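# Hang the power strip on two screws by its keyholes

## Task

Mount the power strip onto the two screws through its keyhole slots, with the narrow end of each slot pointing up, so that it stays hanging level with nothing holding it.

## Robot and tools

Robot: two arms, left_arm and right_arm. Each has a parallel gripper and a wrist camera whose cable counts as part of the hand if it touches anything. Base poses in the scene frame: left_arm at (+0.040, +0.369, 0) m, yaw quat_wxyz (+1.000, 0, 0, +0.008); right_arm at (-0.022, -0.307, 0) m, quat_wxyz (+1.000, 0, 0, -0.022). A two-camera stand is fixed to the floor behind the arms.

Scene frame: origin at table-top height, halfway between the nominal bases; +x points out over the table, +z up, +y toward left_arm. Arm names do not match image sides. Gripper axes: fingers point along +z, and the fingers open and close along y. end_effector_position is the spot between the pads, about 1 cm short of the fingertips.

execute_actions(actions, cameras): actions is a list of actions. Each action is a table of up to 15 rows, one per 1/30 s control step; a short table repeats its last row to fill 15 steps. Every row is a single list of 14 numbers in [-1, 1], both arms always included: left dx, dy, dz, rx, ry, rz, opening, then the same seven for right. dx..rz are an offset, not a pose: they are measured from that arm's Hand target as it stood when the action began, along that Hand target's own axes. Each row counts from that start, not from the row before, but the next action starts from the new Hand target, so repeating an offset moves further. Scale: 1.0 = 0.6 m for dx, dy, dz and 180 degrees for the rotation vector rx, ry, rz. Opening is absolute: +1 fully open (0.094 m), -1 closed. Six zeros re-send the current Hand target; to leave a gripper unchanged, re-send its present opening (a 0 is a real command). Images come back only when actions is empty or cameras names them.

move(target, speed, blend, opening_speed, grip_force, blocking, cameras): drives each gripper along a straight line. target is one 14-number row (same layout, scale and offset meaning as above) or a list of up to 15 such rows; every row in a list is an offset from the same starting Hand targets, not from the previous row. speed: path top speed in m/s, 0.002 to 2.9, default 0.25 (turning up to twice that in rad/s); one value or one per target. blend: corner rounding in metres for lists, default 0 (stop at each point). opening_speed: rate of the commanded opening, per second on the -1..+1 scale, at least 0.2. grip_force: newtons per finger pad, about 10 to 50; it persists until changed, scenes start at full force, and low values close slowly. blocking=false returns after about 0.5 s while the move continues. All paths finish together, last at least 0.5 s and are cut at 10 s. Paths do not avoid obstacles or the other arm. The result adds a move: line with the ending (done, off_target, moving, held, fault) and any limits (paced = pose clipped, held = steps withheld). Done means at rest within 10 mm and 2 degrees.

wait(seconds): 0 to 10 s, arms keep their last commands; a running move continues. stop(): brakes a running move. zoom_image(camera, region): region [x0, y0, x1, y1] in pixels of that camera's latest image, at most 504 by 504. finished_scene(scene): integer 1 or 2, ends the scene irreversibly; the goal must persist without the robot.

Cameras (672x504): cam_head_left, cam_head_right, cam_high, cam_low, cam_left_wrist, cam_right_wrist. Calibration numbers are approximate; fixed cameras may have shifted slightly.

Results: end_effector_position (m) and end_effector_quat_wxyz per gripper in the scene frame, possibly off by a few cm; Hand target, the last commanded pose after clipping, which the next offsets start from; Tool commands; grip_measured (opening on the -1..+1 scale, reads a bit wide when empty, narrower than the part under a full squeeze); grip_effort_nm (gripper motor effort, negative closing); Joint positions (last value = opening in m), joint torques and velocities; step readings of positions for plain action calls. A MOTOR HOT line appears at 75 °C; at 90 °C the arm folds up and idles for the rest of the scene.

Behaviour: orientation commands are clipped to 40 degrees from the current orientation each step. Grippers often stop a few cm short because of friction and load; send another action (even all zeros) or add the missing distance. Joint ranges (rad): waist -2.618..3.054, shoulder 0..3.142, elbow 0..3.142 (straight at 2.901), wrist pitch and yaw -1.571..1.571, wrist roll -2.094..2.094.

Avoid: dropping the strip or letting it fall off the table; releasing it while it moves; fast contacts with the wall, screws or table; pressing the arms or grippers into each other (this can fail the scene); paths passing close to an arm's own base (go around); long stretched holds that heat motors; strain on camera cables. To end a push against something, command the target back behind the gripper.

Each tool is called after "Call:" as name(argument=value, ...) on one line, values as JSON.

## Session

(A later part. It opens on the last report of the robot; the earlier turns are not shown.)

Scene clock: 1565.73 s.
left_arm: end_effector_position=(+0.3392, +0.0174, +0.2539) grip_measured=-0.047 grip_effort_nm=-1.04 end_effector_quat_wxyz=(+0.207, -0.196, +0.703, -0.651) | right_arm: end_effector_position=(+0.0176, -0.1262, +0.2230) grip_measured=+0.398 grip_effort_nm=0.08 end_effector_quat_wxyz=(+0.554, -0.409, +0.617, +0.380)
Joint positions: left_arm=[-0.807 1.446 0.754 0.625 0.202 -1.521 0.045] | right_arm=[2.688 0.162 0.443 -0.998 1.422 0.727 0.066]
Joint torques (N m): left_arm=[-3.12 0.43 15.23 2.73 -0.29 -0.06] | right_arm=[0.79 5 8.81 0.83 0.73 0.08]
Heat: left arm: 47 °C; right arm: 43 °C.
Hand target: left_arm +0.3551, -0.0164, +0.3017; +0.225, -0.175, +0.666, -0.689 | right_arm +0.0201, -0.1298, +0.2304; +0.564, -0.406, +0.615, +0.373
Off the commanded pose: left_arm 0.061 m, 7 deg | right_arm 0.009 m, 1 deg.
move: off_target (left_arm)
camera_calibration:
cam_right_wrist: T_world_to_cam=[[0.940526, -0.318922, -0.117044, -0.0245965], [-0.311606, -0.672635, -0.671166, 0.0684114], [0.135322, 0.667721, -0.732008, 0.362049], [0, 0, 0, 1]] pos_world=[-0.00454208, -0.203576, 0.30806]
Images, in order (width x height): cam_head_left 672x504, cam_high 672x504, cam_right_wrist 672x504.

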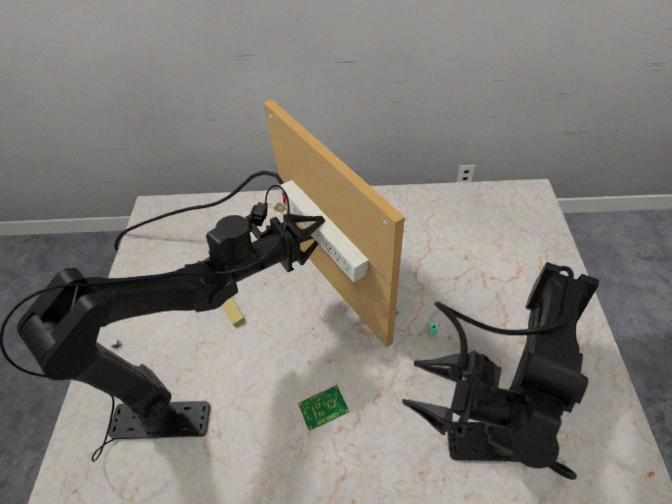

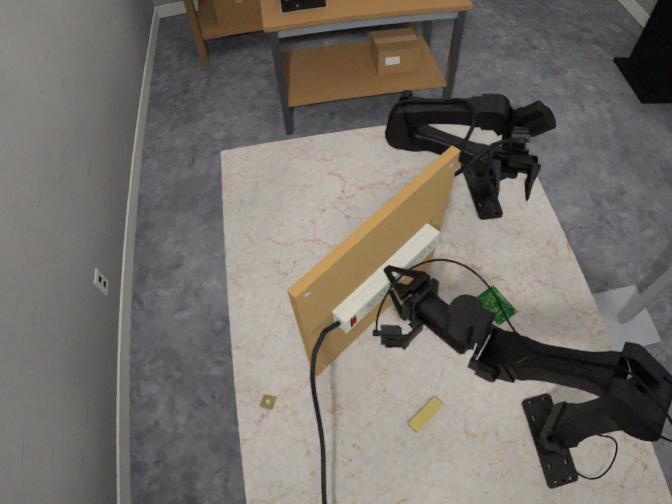

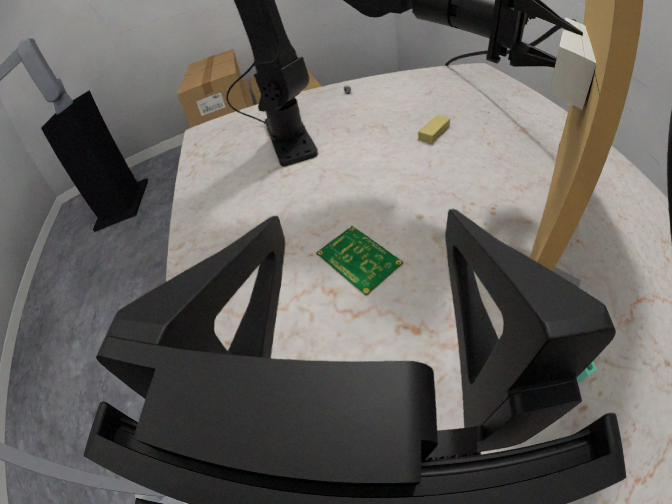

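Call:
move(target=[0,0.0,0.01,0.05,0,0,-1,0,0,0,0,0,0,0.4], speed=0.1, cameras=["cam_head_left","cam_right_wrist","cam_high"])

Call:
zoom_image(camera="cam_right_wrist", region=[520, 0, 620, 120])

Call:
zoom_image(camera="cam_head_left", region=[270, 170, 380, 290])

Scene clock: 1580.33 s.
left_arm: end_effector_position=(+0.3404, +0.0155, +0.2542) grip_measured=-0.047 grip_effort_nm=-1.04 end_effector_quat_wxyz=(+0.215, -0.182, +0.669, -0.688) | right_arm: end_effector_position=(+0.0176, -0.1262, +0.2230) grip_measured=+0.398 grip_effort_nm=0.08 end_effector_quat_wxyz=(+0.554, -0.409, +0.617, +0.380)
Joint positions: left_arm=[-0.802 1.514 0.695 0.859 0.217 -1.541 0.045] | right_arm=[2.688 0.162 0.443 -0.998 1.422 0.727 0.066]
Joint torques (N m): left_arm=[-3.49 3.07 14.46 3.63 -0.39 -0.12] | right_arm=[0.81 5 8.7 0.83 0.7 0.08]
Heat: left arm: 52 °C; right arm: 43 °C.
Hand target: left_arm +0.3584, -0.0214, +0.3019; +0.238, -0.157, +0.610, -0.739 | right_arm +0.0201, -0.1298, +0.2304; +0.564, -0.406, +0.615, +0.373
Off the commanded pose: left_arm 0.063 m, 10 deg | right_arm 0.009 m, 1 deg.
move: off_target (left_arm)
camera_calibration:
cam_right_wrist: T_world_to_cam=[[0.940526, -0.318922, -0.117044, -0.0245965], [-0.311606, -0.672635, -0.671166, 0.0684114], [0.135322, 0.667721, -0.732008, 0.362049], [0, 0, 0, 1]] pos_world=[-0.00454208, -0.203576, 0.30806]
Images, in order (width x height): cam_head_left 672x504, cam_high 672x504, cam_right_wrist 672x504.

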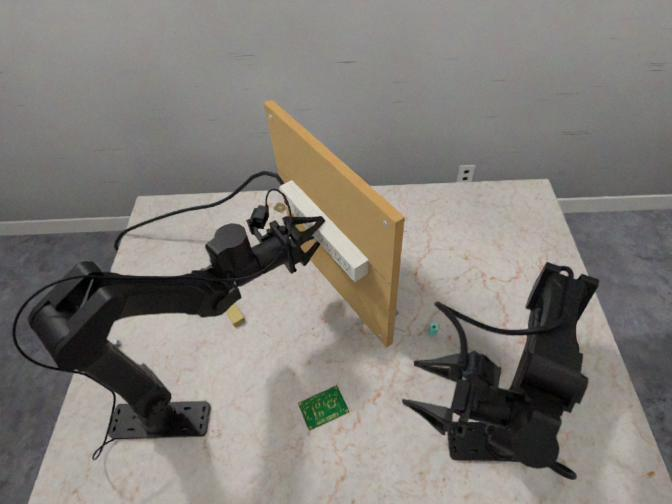

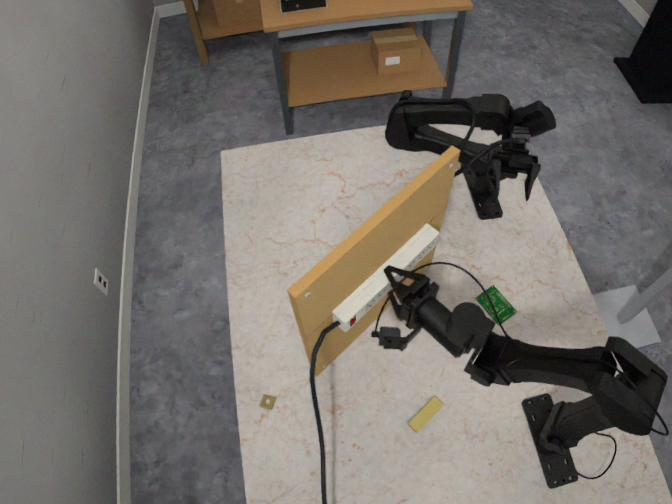

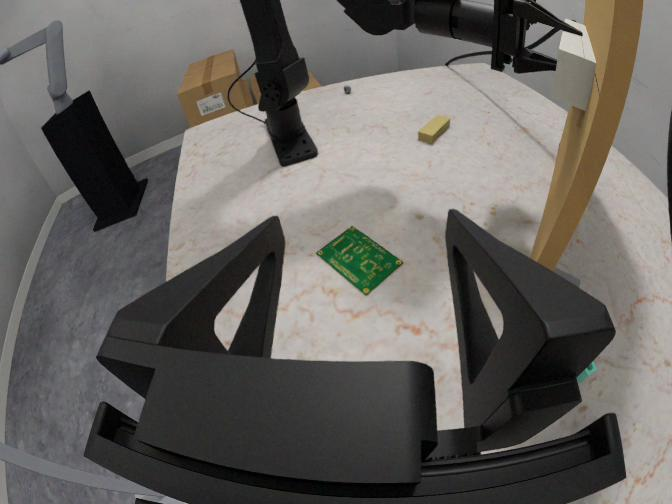

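Scaled by 4.200 from the camera's 672x504 image, which has a finer 960x720 frame.

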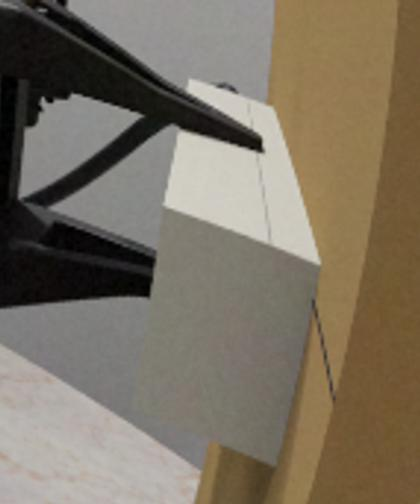

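Scaled by 4.200 from the camera's 672x504 image, which has a finer 960x720 frame.

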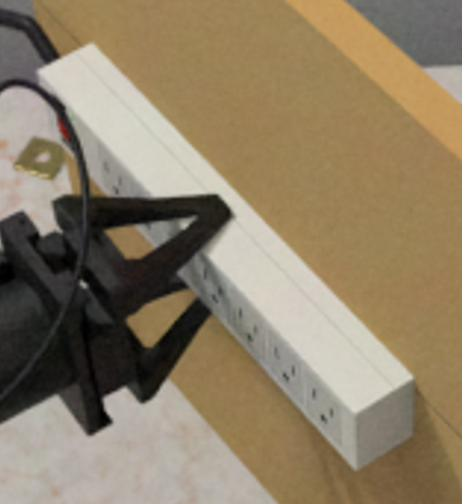

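Call:
move(target=[0,0.02,-0.03,-0.02,0,0,-1,0,0,0,0,0,0,0.4], speed=0.1)

Call:
move(target=[0,0.08,0,0,0,0,-1,0,0,0,0,0,0,0.4], speed=0.1, cameras=["cam_head_left","cam_right_wrist","cam_high"])

Call:
zoom_image(camera="cam_right_wrist", region=[520, 0, 620, 120])

Call:
zoom_image(camera="cam_head_left", region=[270, 170, 380, 290])

Scene clock: 1589.63 s.
left_arm: end_effector_position=(+0.3398, +0.0161, +0.2544) grip_measured=-0.047 grip_effort_nm=-1.04 end_effector_quat_wxyz=(+0.215, -0.182, +0.668, -0.689) | right_arm: end_effector_position=(+0.0176, -0.1262, +0.2230) grip_measured=+0.398 grip_effort_nm=0.08 end_effector_quat_wxyz=(+0.554, -0.409, +0.617, +0.380)
Joint positions: left_arm=[-0.802 1.512 0.692 0.862 0.217 -1.542 0.045] | right_arm=[2.688 0.162 0.443 -0.998 1.422 0.727 0.066]
Joint torques (N m): left_arm=[-2.78 0.36 11.95 3 -0.34 -0.03] | right_arm=[0.94 4.92 8.7 0.81 0.68 0.12]
Heat: left arm: 51 °C; right arm: 43 °C.
Hand target: left_arm +0.3509, -0.0083, +0.2865; +0.233, -0.164, +0.633, -0.720 | right_arm +0.0201, -0.1298, +0.2304; +0.564, -0.406, +0.615, +0.373
Off the commanded pose: left_arm 0.042 m, 6 deg | right_arm 0.009 m, 1 deg.
move: off_target (left_arm)

Scene clock: 1591.00 s.
left_arm: end_effector_position=(+0.3400, +0.0161, +0.2520) grip_measured=-0.022 grip_effort_nm=-1.05 end_effector_quat_wxyz=(-0.233, +0.157, -0.609, +0.741) | right_arm: end_effector_position=(+0.0176, -0.1262, +0.2230) grip_measured=+0.398 grip_effort_nm=0.08 end_effector_quat_wxyz=(+0.554, -0.409, +0.617, +0.380)
Joint positions: left_arm=[-0.797 1.671 0.626 1.26 0.228 -1.567 0.046] | right_arm=[2.688 0.162 0.443 -0.998 1.422 0.727 0.066]
Joint torques (N m): left_arm=[-2.66 0.31 11.66 1 -0.41 0.25] | right_arm=[0.85 5.09 8.8 0.81 0.71 0.09]
Heat: left arm: 51 °C; right arm: 43 °C.
Hand target: left_arm +0.3570, -0.0126, +0.2392; -0.233, +0.164, -0.633, +0.720 | right_arm +0.0201, -0.1298, +0.2304; +0.564, -0.406, +0.615, +0.373
Off the commanded pose: left_arm 0.036 m, 4 deg | right_arm 0.009 m, 1 deg.
move: off_target (left_arm)
camera_calibration:
cam_right_wrist: T_world_to_cam=[[0.940526, -0.318922, -0.117044, -0.0245965], [-0.311606, -0.672635, -0.671166, 0.0684114], [0.135322, 0.667721, -0.732008, 0.362049], [0, 0, 0, 1]] pos_world=[-0.00454208, -0.203576, 0.30806]
Images, in order (width x height): cam_head_left 672x504, cam_high 672x504, cam_right_wrist 672x504.

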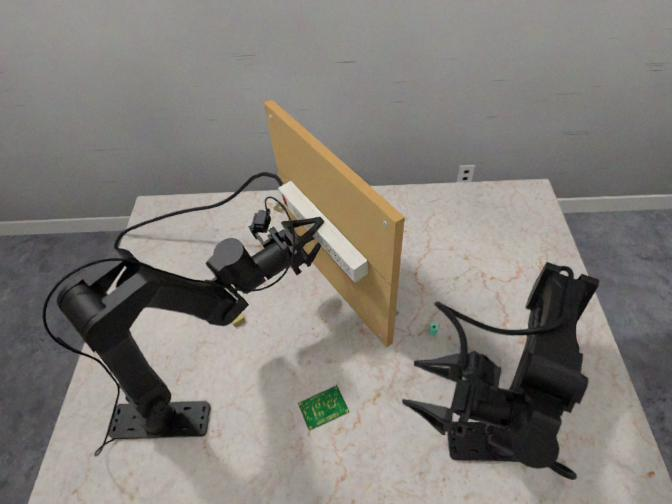

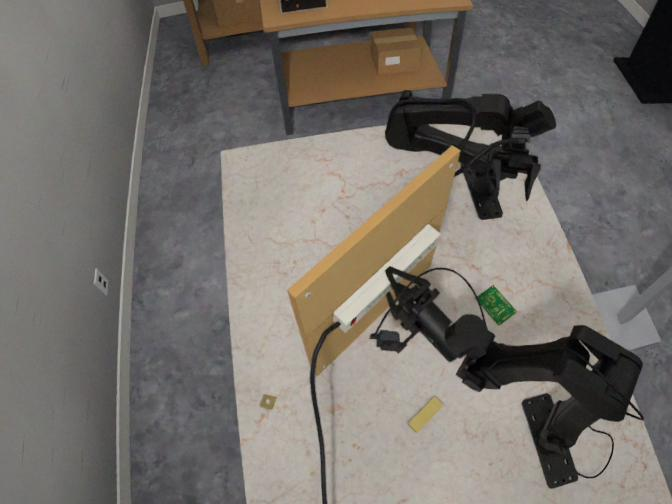

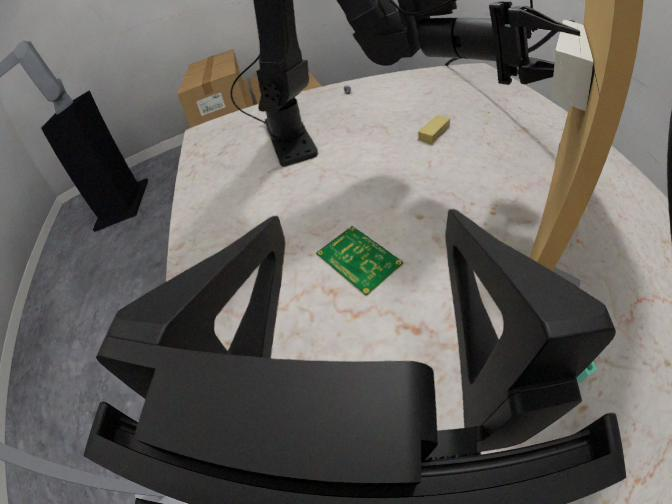

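Scaled by 4.200 from the camera's 672x504 image, which has a finer 960x720 frame.

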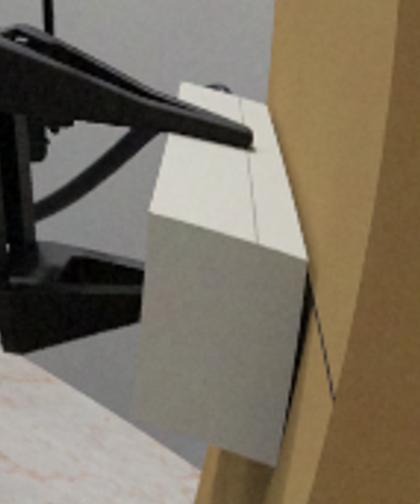

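Scaled by 4.200 from the camera's 672x504 image, which has a finer 960x720 frame.

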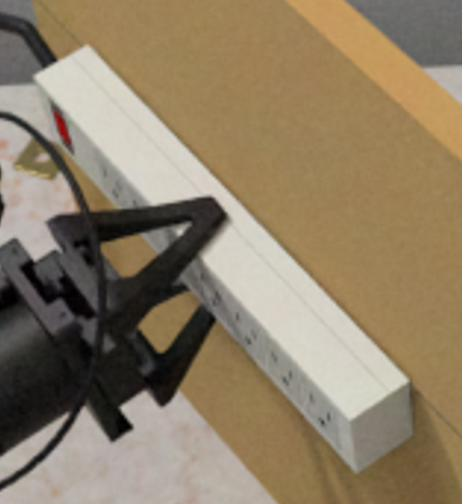

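Call:
move(target=[0,-0.05,0.02,-0.04,0,0,-1,0,0,0,0,0,0,0.4], speed=0.1, cameras=["cam_head_left","cam_right_wrist","cam_high"])

Call:
zoom_image(camera="cam_right_wrist", region=[520, 0, 620, 120])

Call:
zoom_image(camera="cam_head_left", region=[270, 170, 380, 290])

Call:
zoom_image(camera="cam_high", region=[320, 210, 460, 340])

Scene clock: 1611.73 s.
left_arm: end_effector_position=(+0.3429, +0.0122, +0.2512) grip_measured=-0.043 grip_effort_nm=-1.04 end_effector_quat_wxyz=(+0.211, -0.182, +0.679, -0.679) | right_arm: end_effector_position=(+0.0176, -0.1262, +0.2230) grip_measured=+0.398 grip_effort_nm=0.08 end_effector_quat_wxyz=(+0.554, -0.409, +0.617, +0.380)
Joint positions: left_arm=[-0.8 1.52 0.721 0.811 0.226 -1.534 0.045] | right_arm=[2.688 0.162 0.443 -0.998 1.422 0.727 0.066]
Joint torques (N m): left_arm=[-3.73 0.36 15.42 1.5 -0.58 0.14] | right_arm=[0.79 4.88 8.88 0.8 0.71 0.07]
Heat: left arm: 50 °C; right arm: 43 °C.
Hand target: left_arm +0.3595, -0.0200, +0.2704; +0.222, -0.179, +0.677, -0.679 | right_arm +0.0201, -0.1298, +0.2304; +0.564, -0.406, +0.615, +0.373
Off the commanded pose: left_arm 0.041 m, 1 deg | right_arm 0.009 m, 1 deg.
move: off_target (left_arm)
camera_calibration:
cam_right_wrist: T_world_to_cam=[[0.940526, -0.318922, -0.117044, -0.0245965], [-0.311606, -0.672635, -0.671166, 0.0684114], [0.135322, 0.667721, -0.732008, 0.362049], [0, 0, 0, 1]] pos_world=[-0.00454208, -0.203576, 0.30806]
Images, in order (width x height): cam_head_left 672x504, cam_high 672x504, cam_right_wrist 672x504.

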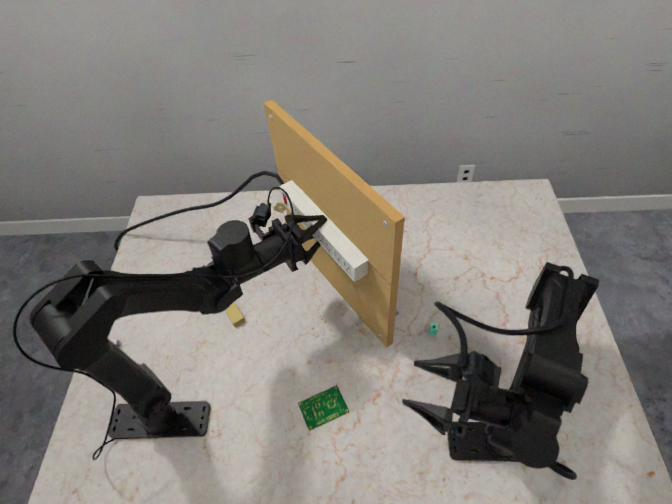

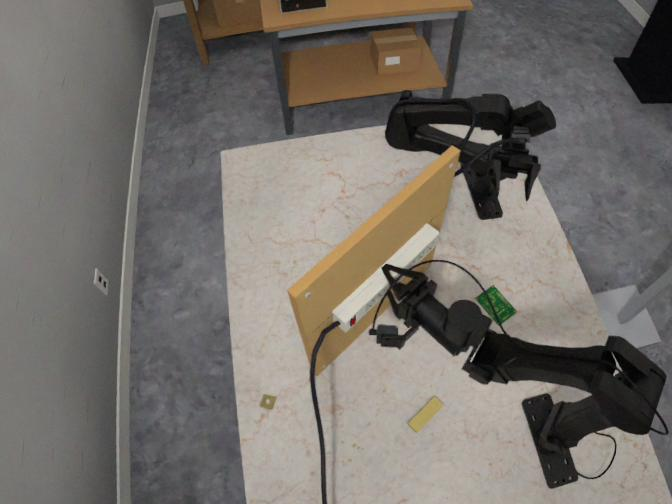

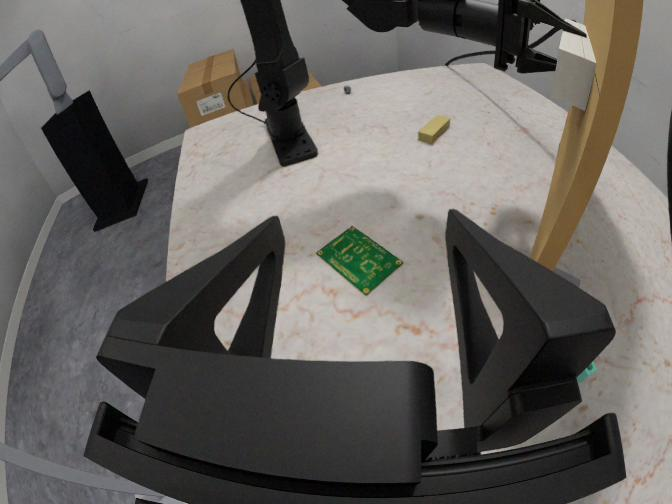

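Scaled by 4.200 from the camera's 672x504 image, which has a finer 960x720 frame.

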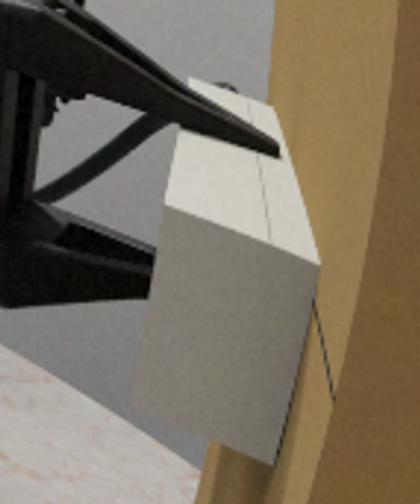

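Scaled by 4.200 from the camera's 672x504 image, which has a finer 960x720 frame.

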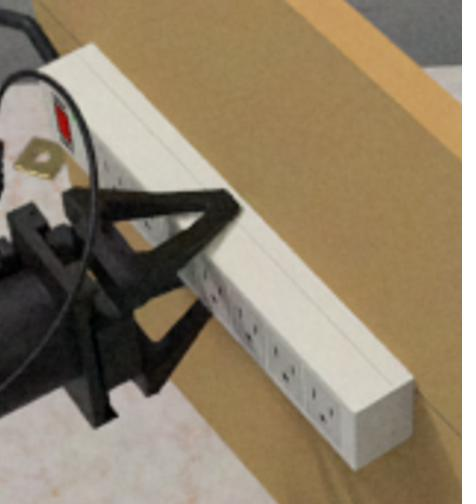

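Scaled by 3.600 from the camera's 672x504 image, which has a finer 960x720 frame.

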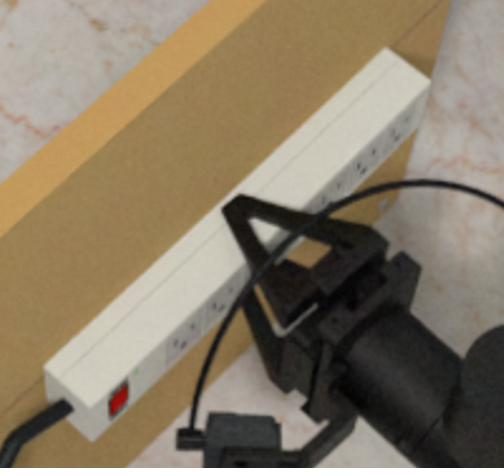

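Call:
move(target=[0,-0.03,-0.07,0,0,0,-1,0,0,0,0,0,0,0.4], speed=0.06, cameras=["cam_head_left","cam_right_wrist","cam_high"])

Call:
zoom_image(camera="cam_right_wrist", region=[520, 0, 620, 120])

Call:
zoom_image(camera="cam_head_left", region=[270, 170, 380, 290])

Scene clock: 1646.47 s.
left_arm: end_effector_position=(+0.3405, +0.0146, +0.2546) grip_measured=-0.045 grip_effort_nm=-1.04 end_effector_quat_wxyz=(+0.205, -0.194, +0.696, -0.661) | right_arm: end_effector_position=(+0.0176, -0.1262, +0.2230) grip_measured=+0.398 grip_effort_nm=0.08 end_effector_quat_wxyz=(+0.554, -0.409, +0.617, +0.380)
Joint positions: left_arm=[-0.806 1.467 0.751 0.672 0.208 -1.533 0.045] | right_arm=[2.688 0.162 0.443 -0.998 1.422 0.727 0.066]
Joint torques (N m): left_arm=[-1.09 -9.26 7.45 1.96 -0.12 0.12] | right_arm=[0.57 5.11 8.83 0.83 0.68 0.11]
Heat: left arm: 56 °C; right arm: 43 °C.
Hand target: left_arm +0.3356, +0.0150, +0.2877; +0.222, -0.179, +0.677, -0.679 | right_arm +0.0201, -0.1298, +0.2304; +0.564, -0.406, +0.615, +0.373
Off the commanded pose: left_arm 0.033 m, 4 deg | right_arm 0.009 m, 1 deg.
move: off_target (left_arm)
camera_calibration:
cam_right_wrist: T_world_to_cam=[[0.940526, -0.318922, -0.117044, -0.0245965], [-0.311606, -0.672635, -0.671166, 0.0684114], [0.135322, 0.667721, -0.732008, 0.362049], [0, 0, 0, 1]] pos_world=[-0.00454208, -0.203576, 0.30806]
Images, in order (width x height): cam_head_left 672x504, cam_high 672x504, cam_right_wrist 672x504.

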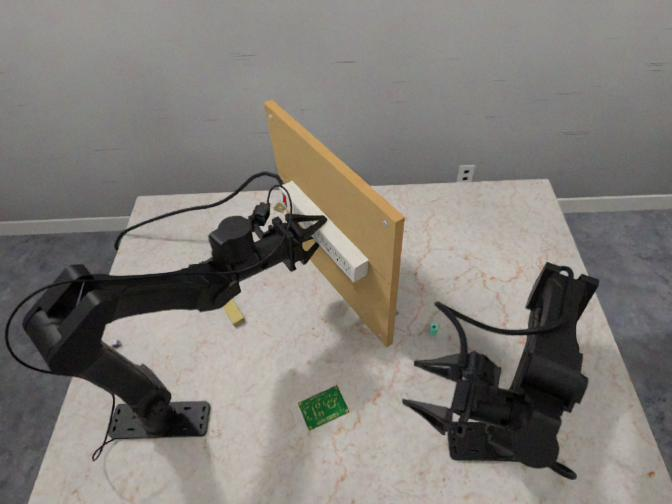

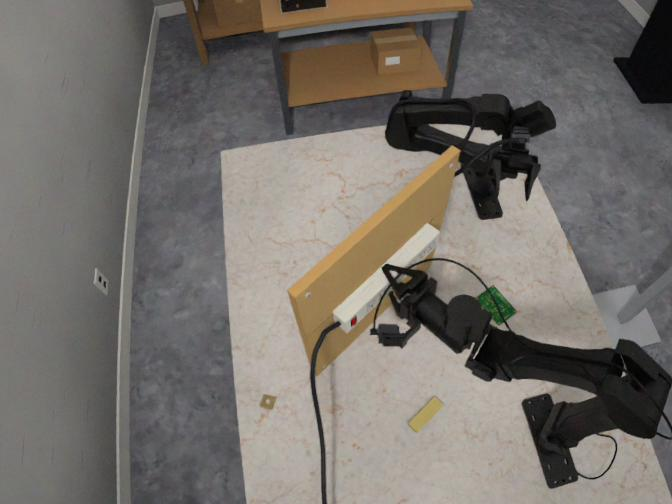

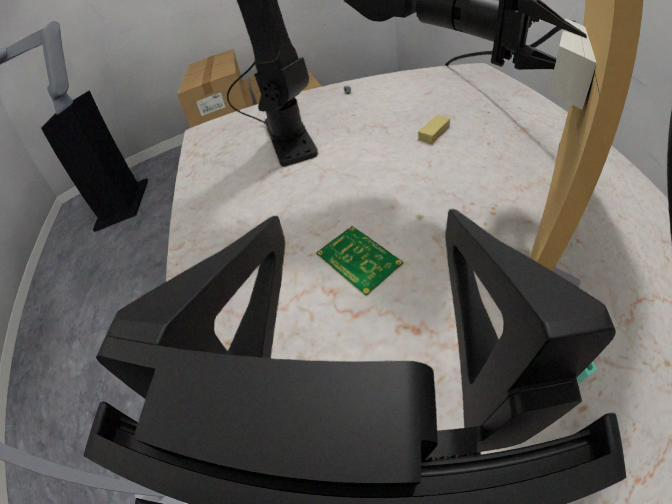

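Scaled by 4.200 from the camera's 672x504 image, which has a finer 960x720 frame.

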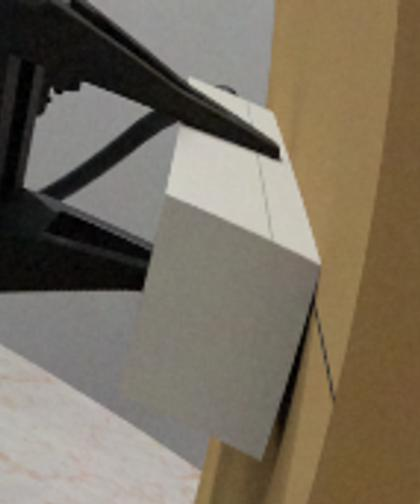

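Scaled by 4.200 from the camera's 672x504 image, which has a finer 960x720 frame.

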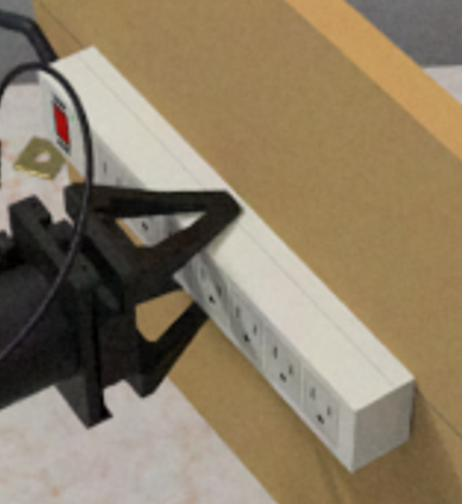

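Call:
move(target=[0,-0.02,-0.035,0.02,0,0,-1,0,0,0,0,0,0,0.4], speed=0.06, cameras=["cam_head_left","cam_right_wrist","cam_high"])

Call:
zoom_image(camera="cam_right_wrist", region=[520, 0, 620, 120])

Call:
zoom_image(camera="cam_head_left", region=[270, 170, 380, 290])

Scene clock: 1652.27 s.
left_arm: end_effector_position=(+0.3419, +0.0168, +0.2556) grip_measured=-0.045 grip_effort_nm=-1.04 end_effector_quat_wxyz=(+0.210, -0.198, +0.692, -0.661) | right_arm: end_effector_position=(+0.0176, -0.1262, +0.2230) grip_measured=+0.398 grip_effort_nm=0.08 end_effector_quat_wxyz=(+0.554, -0.409, +0.617, +0.380)
Joint positions: left_arm=[-0.806 1.464 0.745 0.682 0.195 -1.535 0.045] | right_arm=[2.688 0.162 0.443 -0.998 1.422 0.727 0.066]
Joint torques (N m): left_arm=[0.1 -14.2 3.08 2.7 0.18 0.04] | right_arm=[0.91 5.12 8.9 0.79 0.69 0.09]
Heat: left arm: 53 °C; right arm: 43 °C.
Hand target: left_arm +0.3235, +0.0325, +0.2992; +0.228, -0.172, +0.655, -0.700 | right_arm +0.0201, -0.1298, +0.2304; +0.564, -0.406, +0.615, +0.373
Off the commanded pose: left_arm 0.050 m, 7 deg | right_arm 0.009 m, 1 deg.
move: off_target (left_arm)
camera_calibration:
cam_right_wrist: T_world_to_cam=[[0.940526, -0.318922, -0.117044, -0.0245965], [-0.311606, -0.672635, -0.671166, 0.0684114], [0.135322, 0.667721, -0.732008, 0.362049], [0, 0, 0, 1]] pos_world=[-0.00454208, -0.203576, 0.30806]
Images, in order (width x height): cam_head_left 672x504, cam_high 672x504, cam_right_wrist 672x504.

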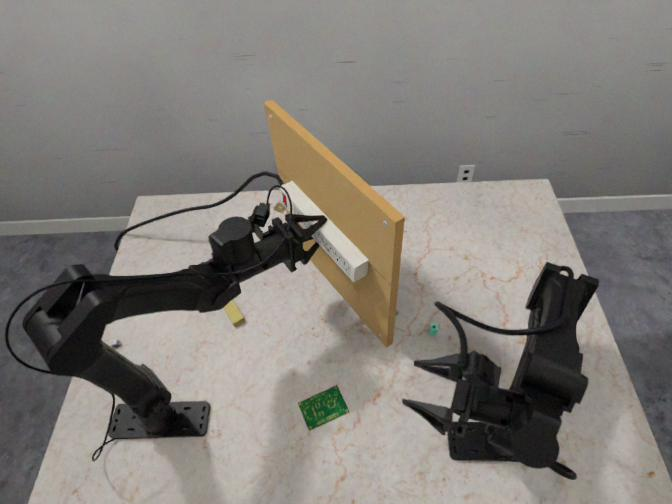

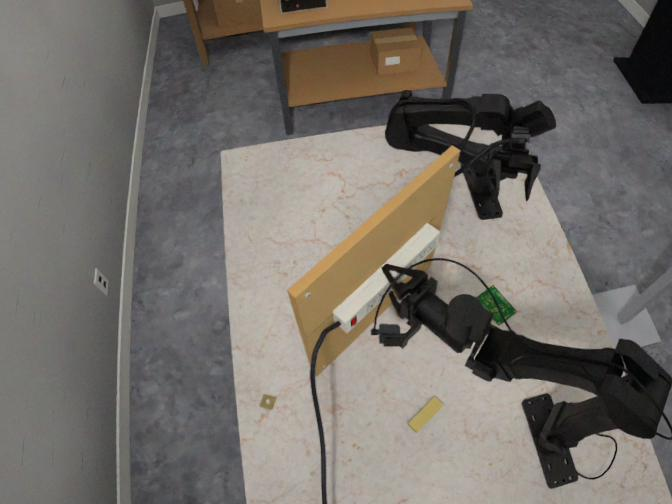

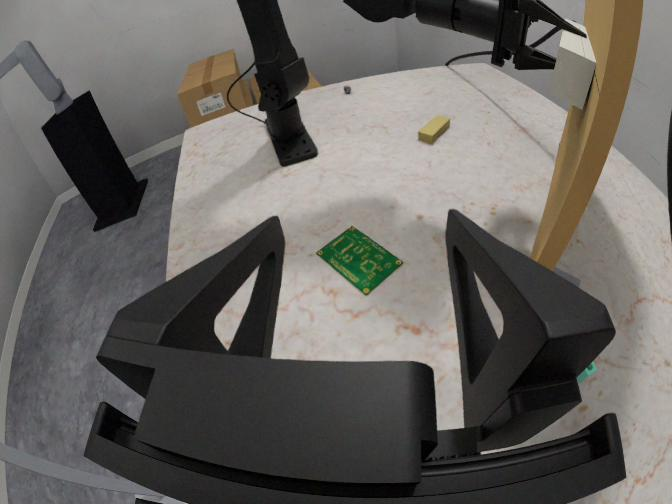

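Scaled by 4.200 from the camera's 672x504 image, which has a finer 960x720 frame.

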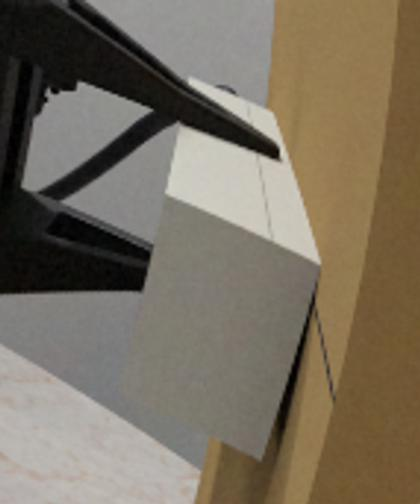

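Scaled by 4.200 from the camera's 672x504 image, which has a finer 960x720 frame.

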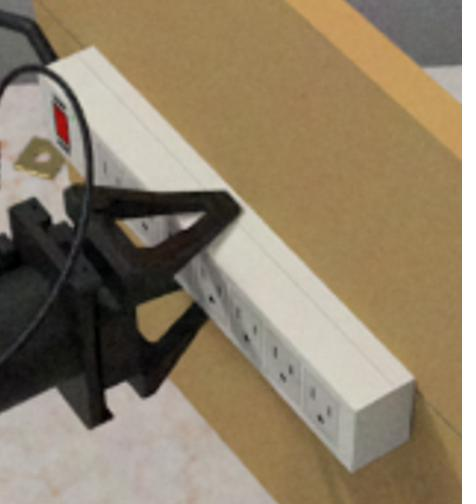

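Call:
move(target=[0,0.01,0.045,0.0,0,0,-1,0,0,0,0,0,0,0.4], speed=0.06)

Call:
move(target=[0,0,0,0,0,0,0.2,0,0,0,0,0,0,0.4], opening_speed=0.3, cameras=["cam_head_left","cam_right_wrist","cam_high","cam_left_wrist"])

Call:
zoom_image(camera="cam_right_wrist", region=[520, 0, 620, 120])

Call:
zoom_image(camera="cam_head_left", region=[270, 170, 380, 290])

Scene clock: 1667.77 s.
left_arm: end_effector_position=(+0.3404, +0.0145, +0.2555) grip_measured=-0.045 grip_effort_nm=-1.04 end_effector_quat_wxyz=(+0.210, -0.196, +0.691, -0.663) | right_arm: end_effector_position=(+0.0176, -0.1262, +0.2230) grip_measured=+0.398 grip_effort_nm=0.08 end_effector_quat_wxyz=(+0.554, -0.409, +0.617, +0.380)
Joint positions: left_arm=[-0.813 1.469 0.745 0.69 0.192 -1.535 0.045] | right_arm=[2.688 0.162 0.443 -0.998 1.422 0.727 0.066]
Joint torques (N m): left_arm=[-0.84 -6.42 7.64 2.9 0.04 0.05] | right_arm=[0.92 5.09 8.73 0.82 0.72 0.08]
Heat: left arm: 47 °C; right arm: 43 °C.
Hand target: left_arm +0.3386, +0.0096, +0.2955; +0.228, -0.172, +0.655, -0.700 | right_arm +0.0201, -0.1298, +0.2304; +0.564, -0.406, +0.615, +0.373
Off the commanded pose: left_arm 0.040 m, 7 deg | right_arm 0.009 m, 1 deg.
move: off_target (left_arm)

Scene clock: 1671.97 s.
left_arm: end_effector_position=(+0.3391, +0.0133, +0.2580) grip_measured=+0.198 grip_effort_nm=0.10 end_effector_quat_wxyz=(+0.209, -0.195, +0.688, -0.667) | right_arm: end_effector_position=(+0.0176, -0.1262, +0.2230) grip_measured=+0.398 grip_effort_nm=0.08 end_effector_quat_wxyz=(+0.554, -0.409, +0.617, +0.380)
Joint positions: left_arm=[-0.817 1.469 0.745 0.7 0.191 -1.539 0.056] | right_arm=[2.688 0.162 0.443 -0.998 1.422 0.727 0.066]
Joint torques (N m): left_arm=[-0.47 -6.3 7.72 2.79 0.03 0.09] | right_arm=[0.75 5.19 8.76 0.8 0.72 0.08]
Heat: left arm: 47 °C; right arm: 43 °C.
Hand target: left_arm +0.3387, +0.0096, +0.2954; +0.228, -0.172, +0.655, -0.700 | right_arm +0.0201, -0.1298, +0.2304; +0.564, -0.406, +0.615, +0.373
Off the commanded pose: left_arm 0.038 m, 6 deg | right_arm 0.009 m, 1 deg.
move: off_target (left_arm)
camera_calibration:
cam_left_wrist: T_world_to_cam=[[-0.0893201, -0.139004, 0.986255, -0.216636], [-0.969793, 0.237807, -0.0543124, 0.332133], [-0.226989, -0.961315, -0.156046, 0.24578], [0, 0, 0, 1]] pos_world=[0.358539, 0.127176, 0.27005]
cam_right_wrist: T_world_to_cam=[[0.940526, -0.318922, -0.117044, -0.0245965], [-0.311606, -0.672635, -0.671166, 0.0684114], [0.135322, 0.667721, -0.732008, 0.362049], [0, 0, 0, 1]] pos_world=[-0.00454208, -0.203576, 0.30806]
Images, in order (width x height): cam_head_left 672x504, cam_high 672x504, cam_left_wrist 672x504, cam_right_wrist 672x504.

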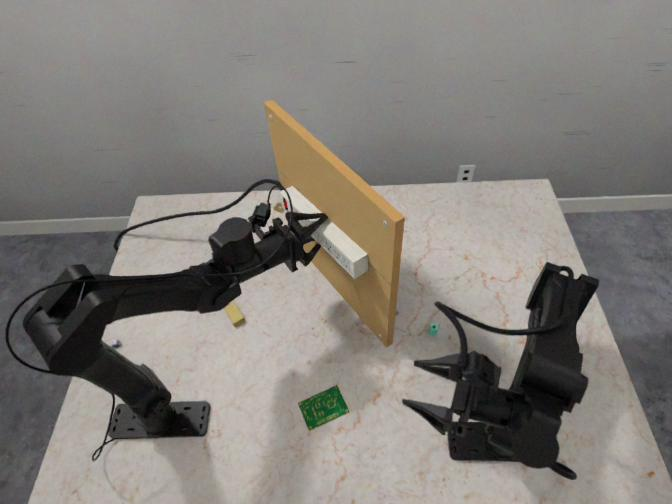

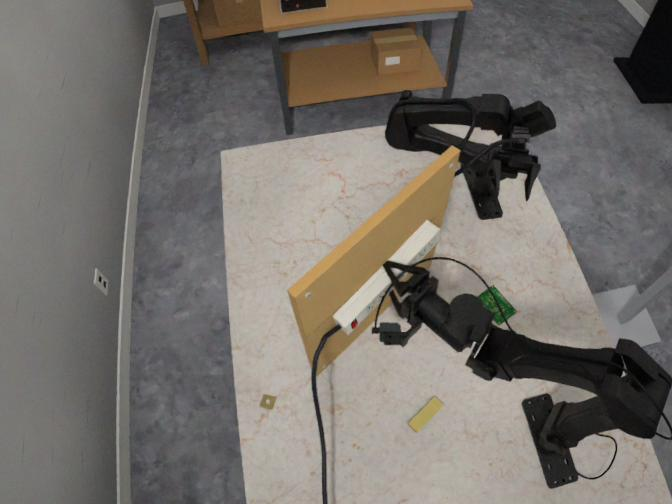

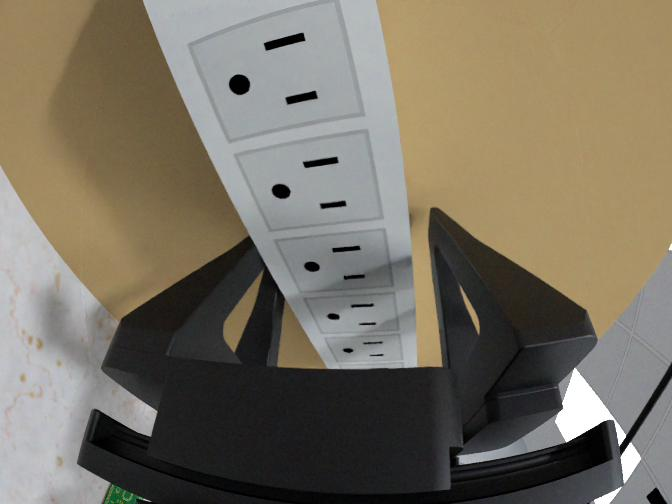

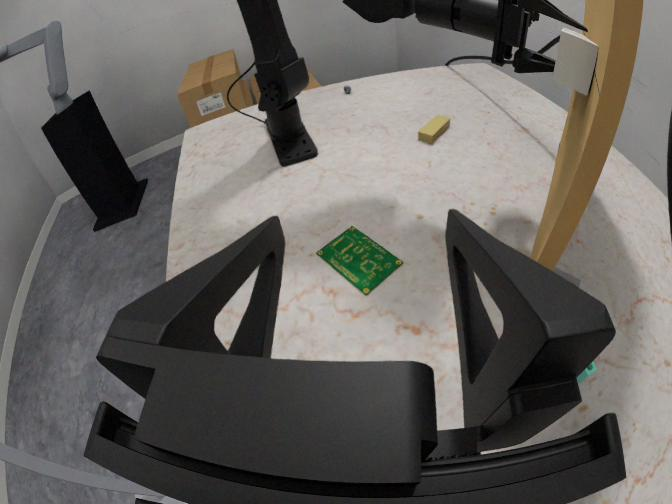

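Scaled by 4.200 from the camera's 672x504 image, which has a finer 960x720 frame.

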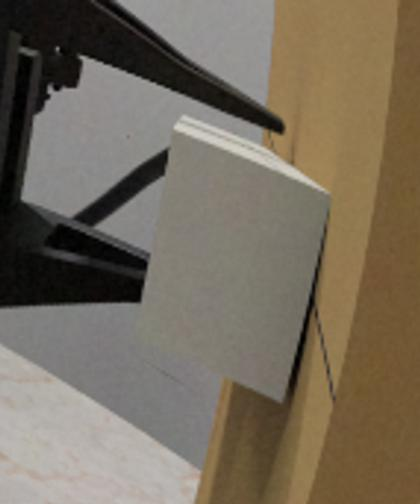

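Scaled by 4.200 from the camera's 672x504 image, which has a finer 960x720 frame.

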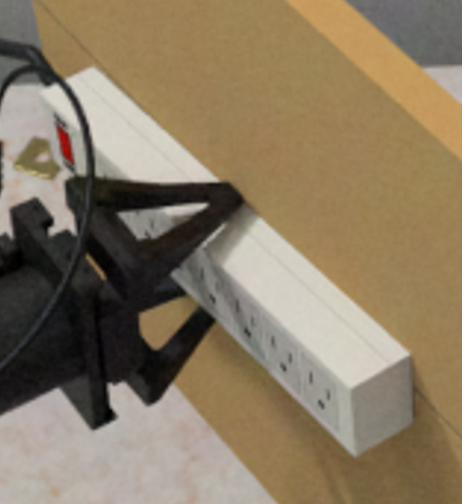

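Call:
move(target=[0.08,0,0,0,0,0,0.2,0,0,0,0,0,0,0.4], speed=0.04, cameras=["cam_head_left","cam_right_wrist","cam_high","cam_left_wrist"])

Call:
zoom_image(camera="cam_right_wrist", region=[520, 0, 620, 120])

Call:
zoom_image(camera="cam_head_left", region=[270, 170, 380, 290])

Scene clock: 1722.30 s.
left_arm: end_effector_position=(+0.3156, -0.0068, +0.2604) grip_measured=+0.198 grip_effort_nm=0.09 end_effector_quat_wxyz=(+0.231, -0.211, +0.681, -0.662) | right_arm: end_effector_position=(+0.0176, -0.1262, +0.2230) grip_measured=+0.398 grip_effort_nm=0.08 end_effector_quat_wxyz=(+0.554, -0.409, +0.617, +0.380)
Joint positions: left_arm=[-0.961 1.465 0.743 0.706 -0.01 -1.536 0.056] | right_arm=[2.688 0.162 0.443 -0.998 1.422 0.727 0.066]
Joint torques (N m): left_arm=[-2.3 -7.05 6.09 2.85 0.4 0.19] | right_arm=[0.9 5.07 8.79 0.82 0.71 0.05]
Heat: left arm: 45 °C; right arm: 43 °C.
Hand target: left_arm +0.2984, -0.0165, +0.2925; +0.228, -0.172, +0.655, -0.700 | right_arm +0.0201, -0.1298, +0.2304; +0.564, -0.406, +0.615, +0.373
Off the commanded pose: left_arm 0.038 m, 7 deg | right_arm 0.009 m, 1 deg.
move: off_target (left_arm)
camera_calibration:
cam_left_wrist: T_world_to_cam=[[-0.0920853, -0.142689, 0.985475, -0.222948], [-0.981191, 0.18163, -0.0653865, 0.320426], [-0.169662, -0.97296, -0.15673, 0.203486], [0, 0, 0, 1]] pos_world=[0.328392, 0.107972, 0.272553]
cam_right_wrist: T_world_to_cam=[[0.940526, -0.318922, -0.117044, -0.0245965], [-0.311606, -0.672635, -0.671166, 0.0684114], [0.135322, 0.667721, -0.732008, 0.362049], [0, 0, 0, 1]] pos_world=[-0.00454208, -0.203576, 0.30806]
Images, in order (width x height): cam_head_left 672x504, cam_high 672x504, cam_left_wrist 672x504, cam_right_wrist 672x504.

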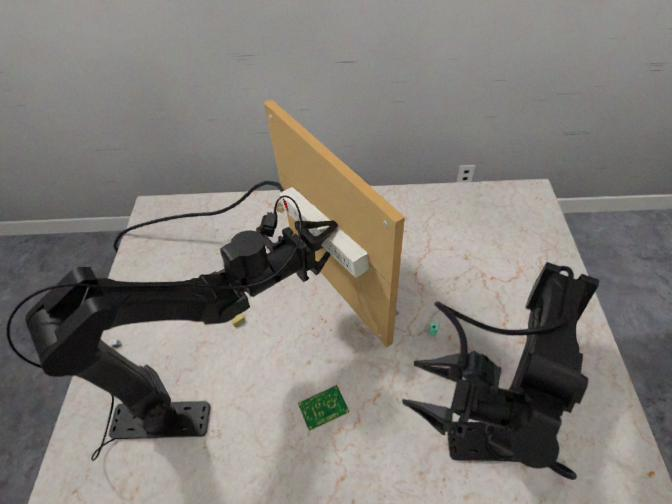

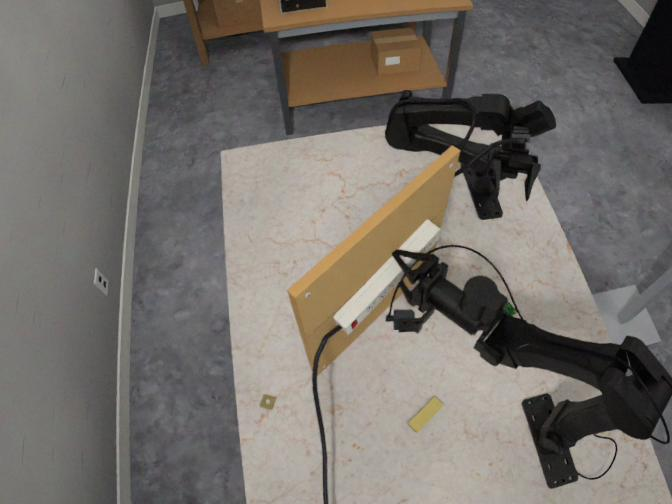

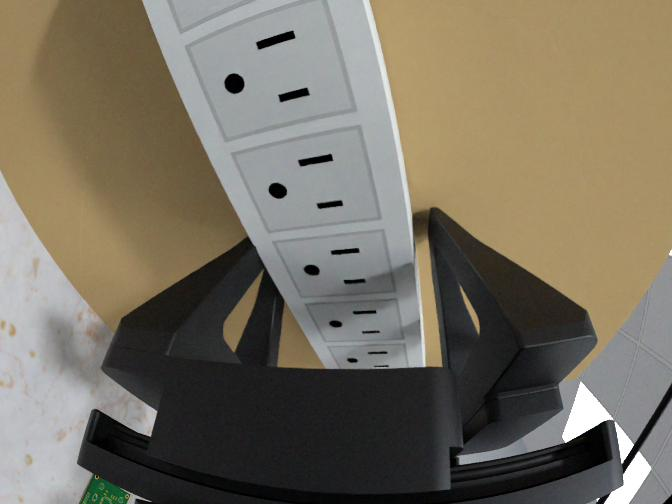

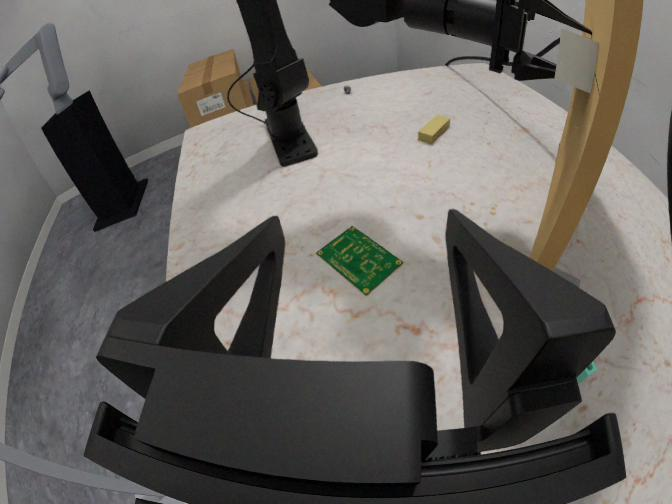

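Scaled by 4.200 from the camera's 672x504 image, which has a finer 960x720 frame.

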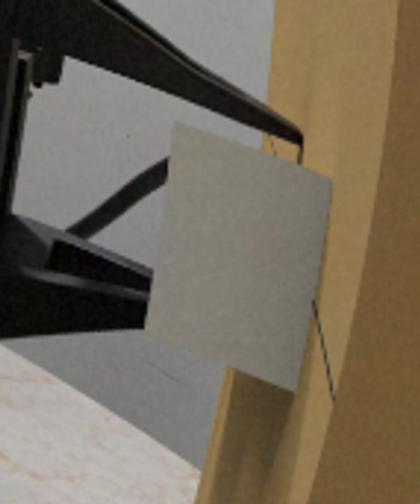

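Scaled by 4.200 from the camera's 672x504 image, which has a finer 960x720 frame.

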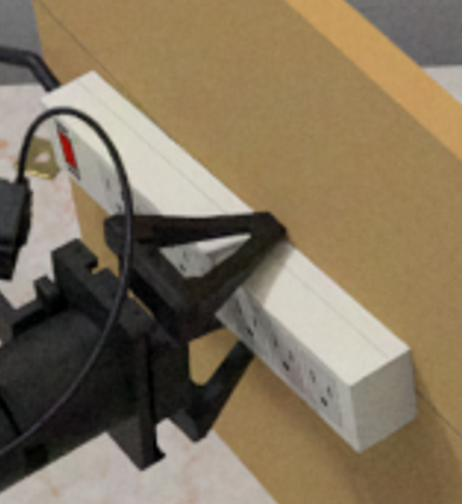

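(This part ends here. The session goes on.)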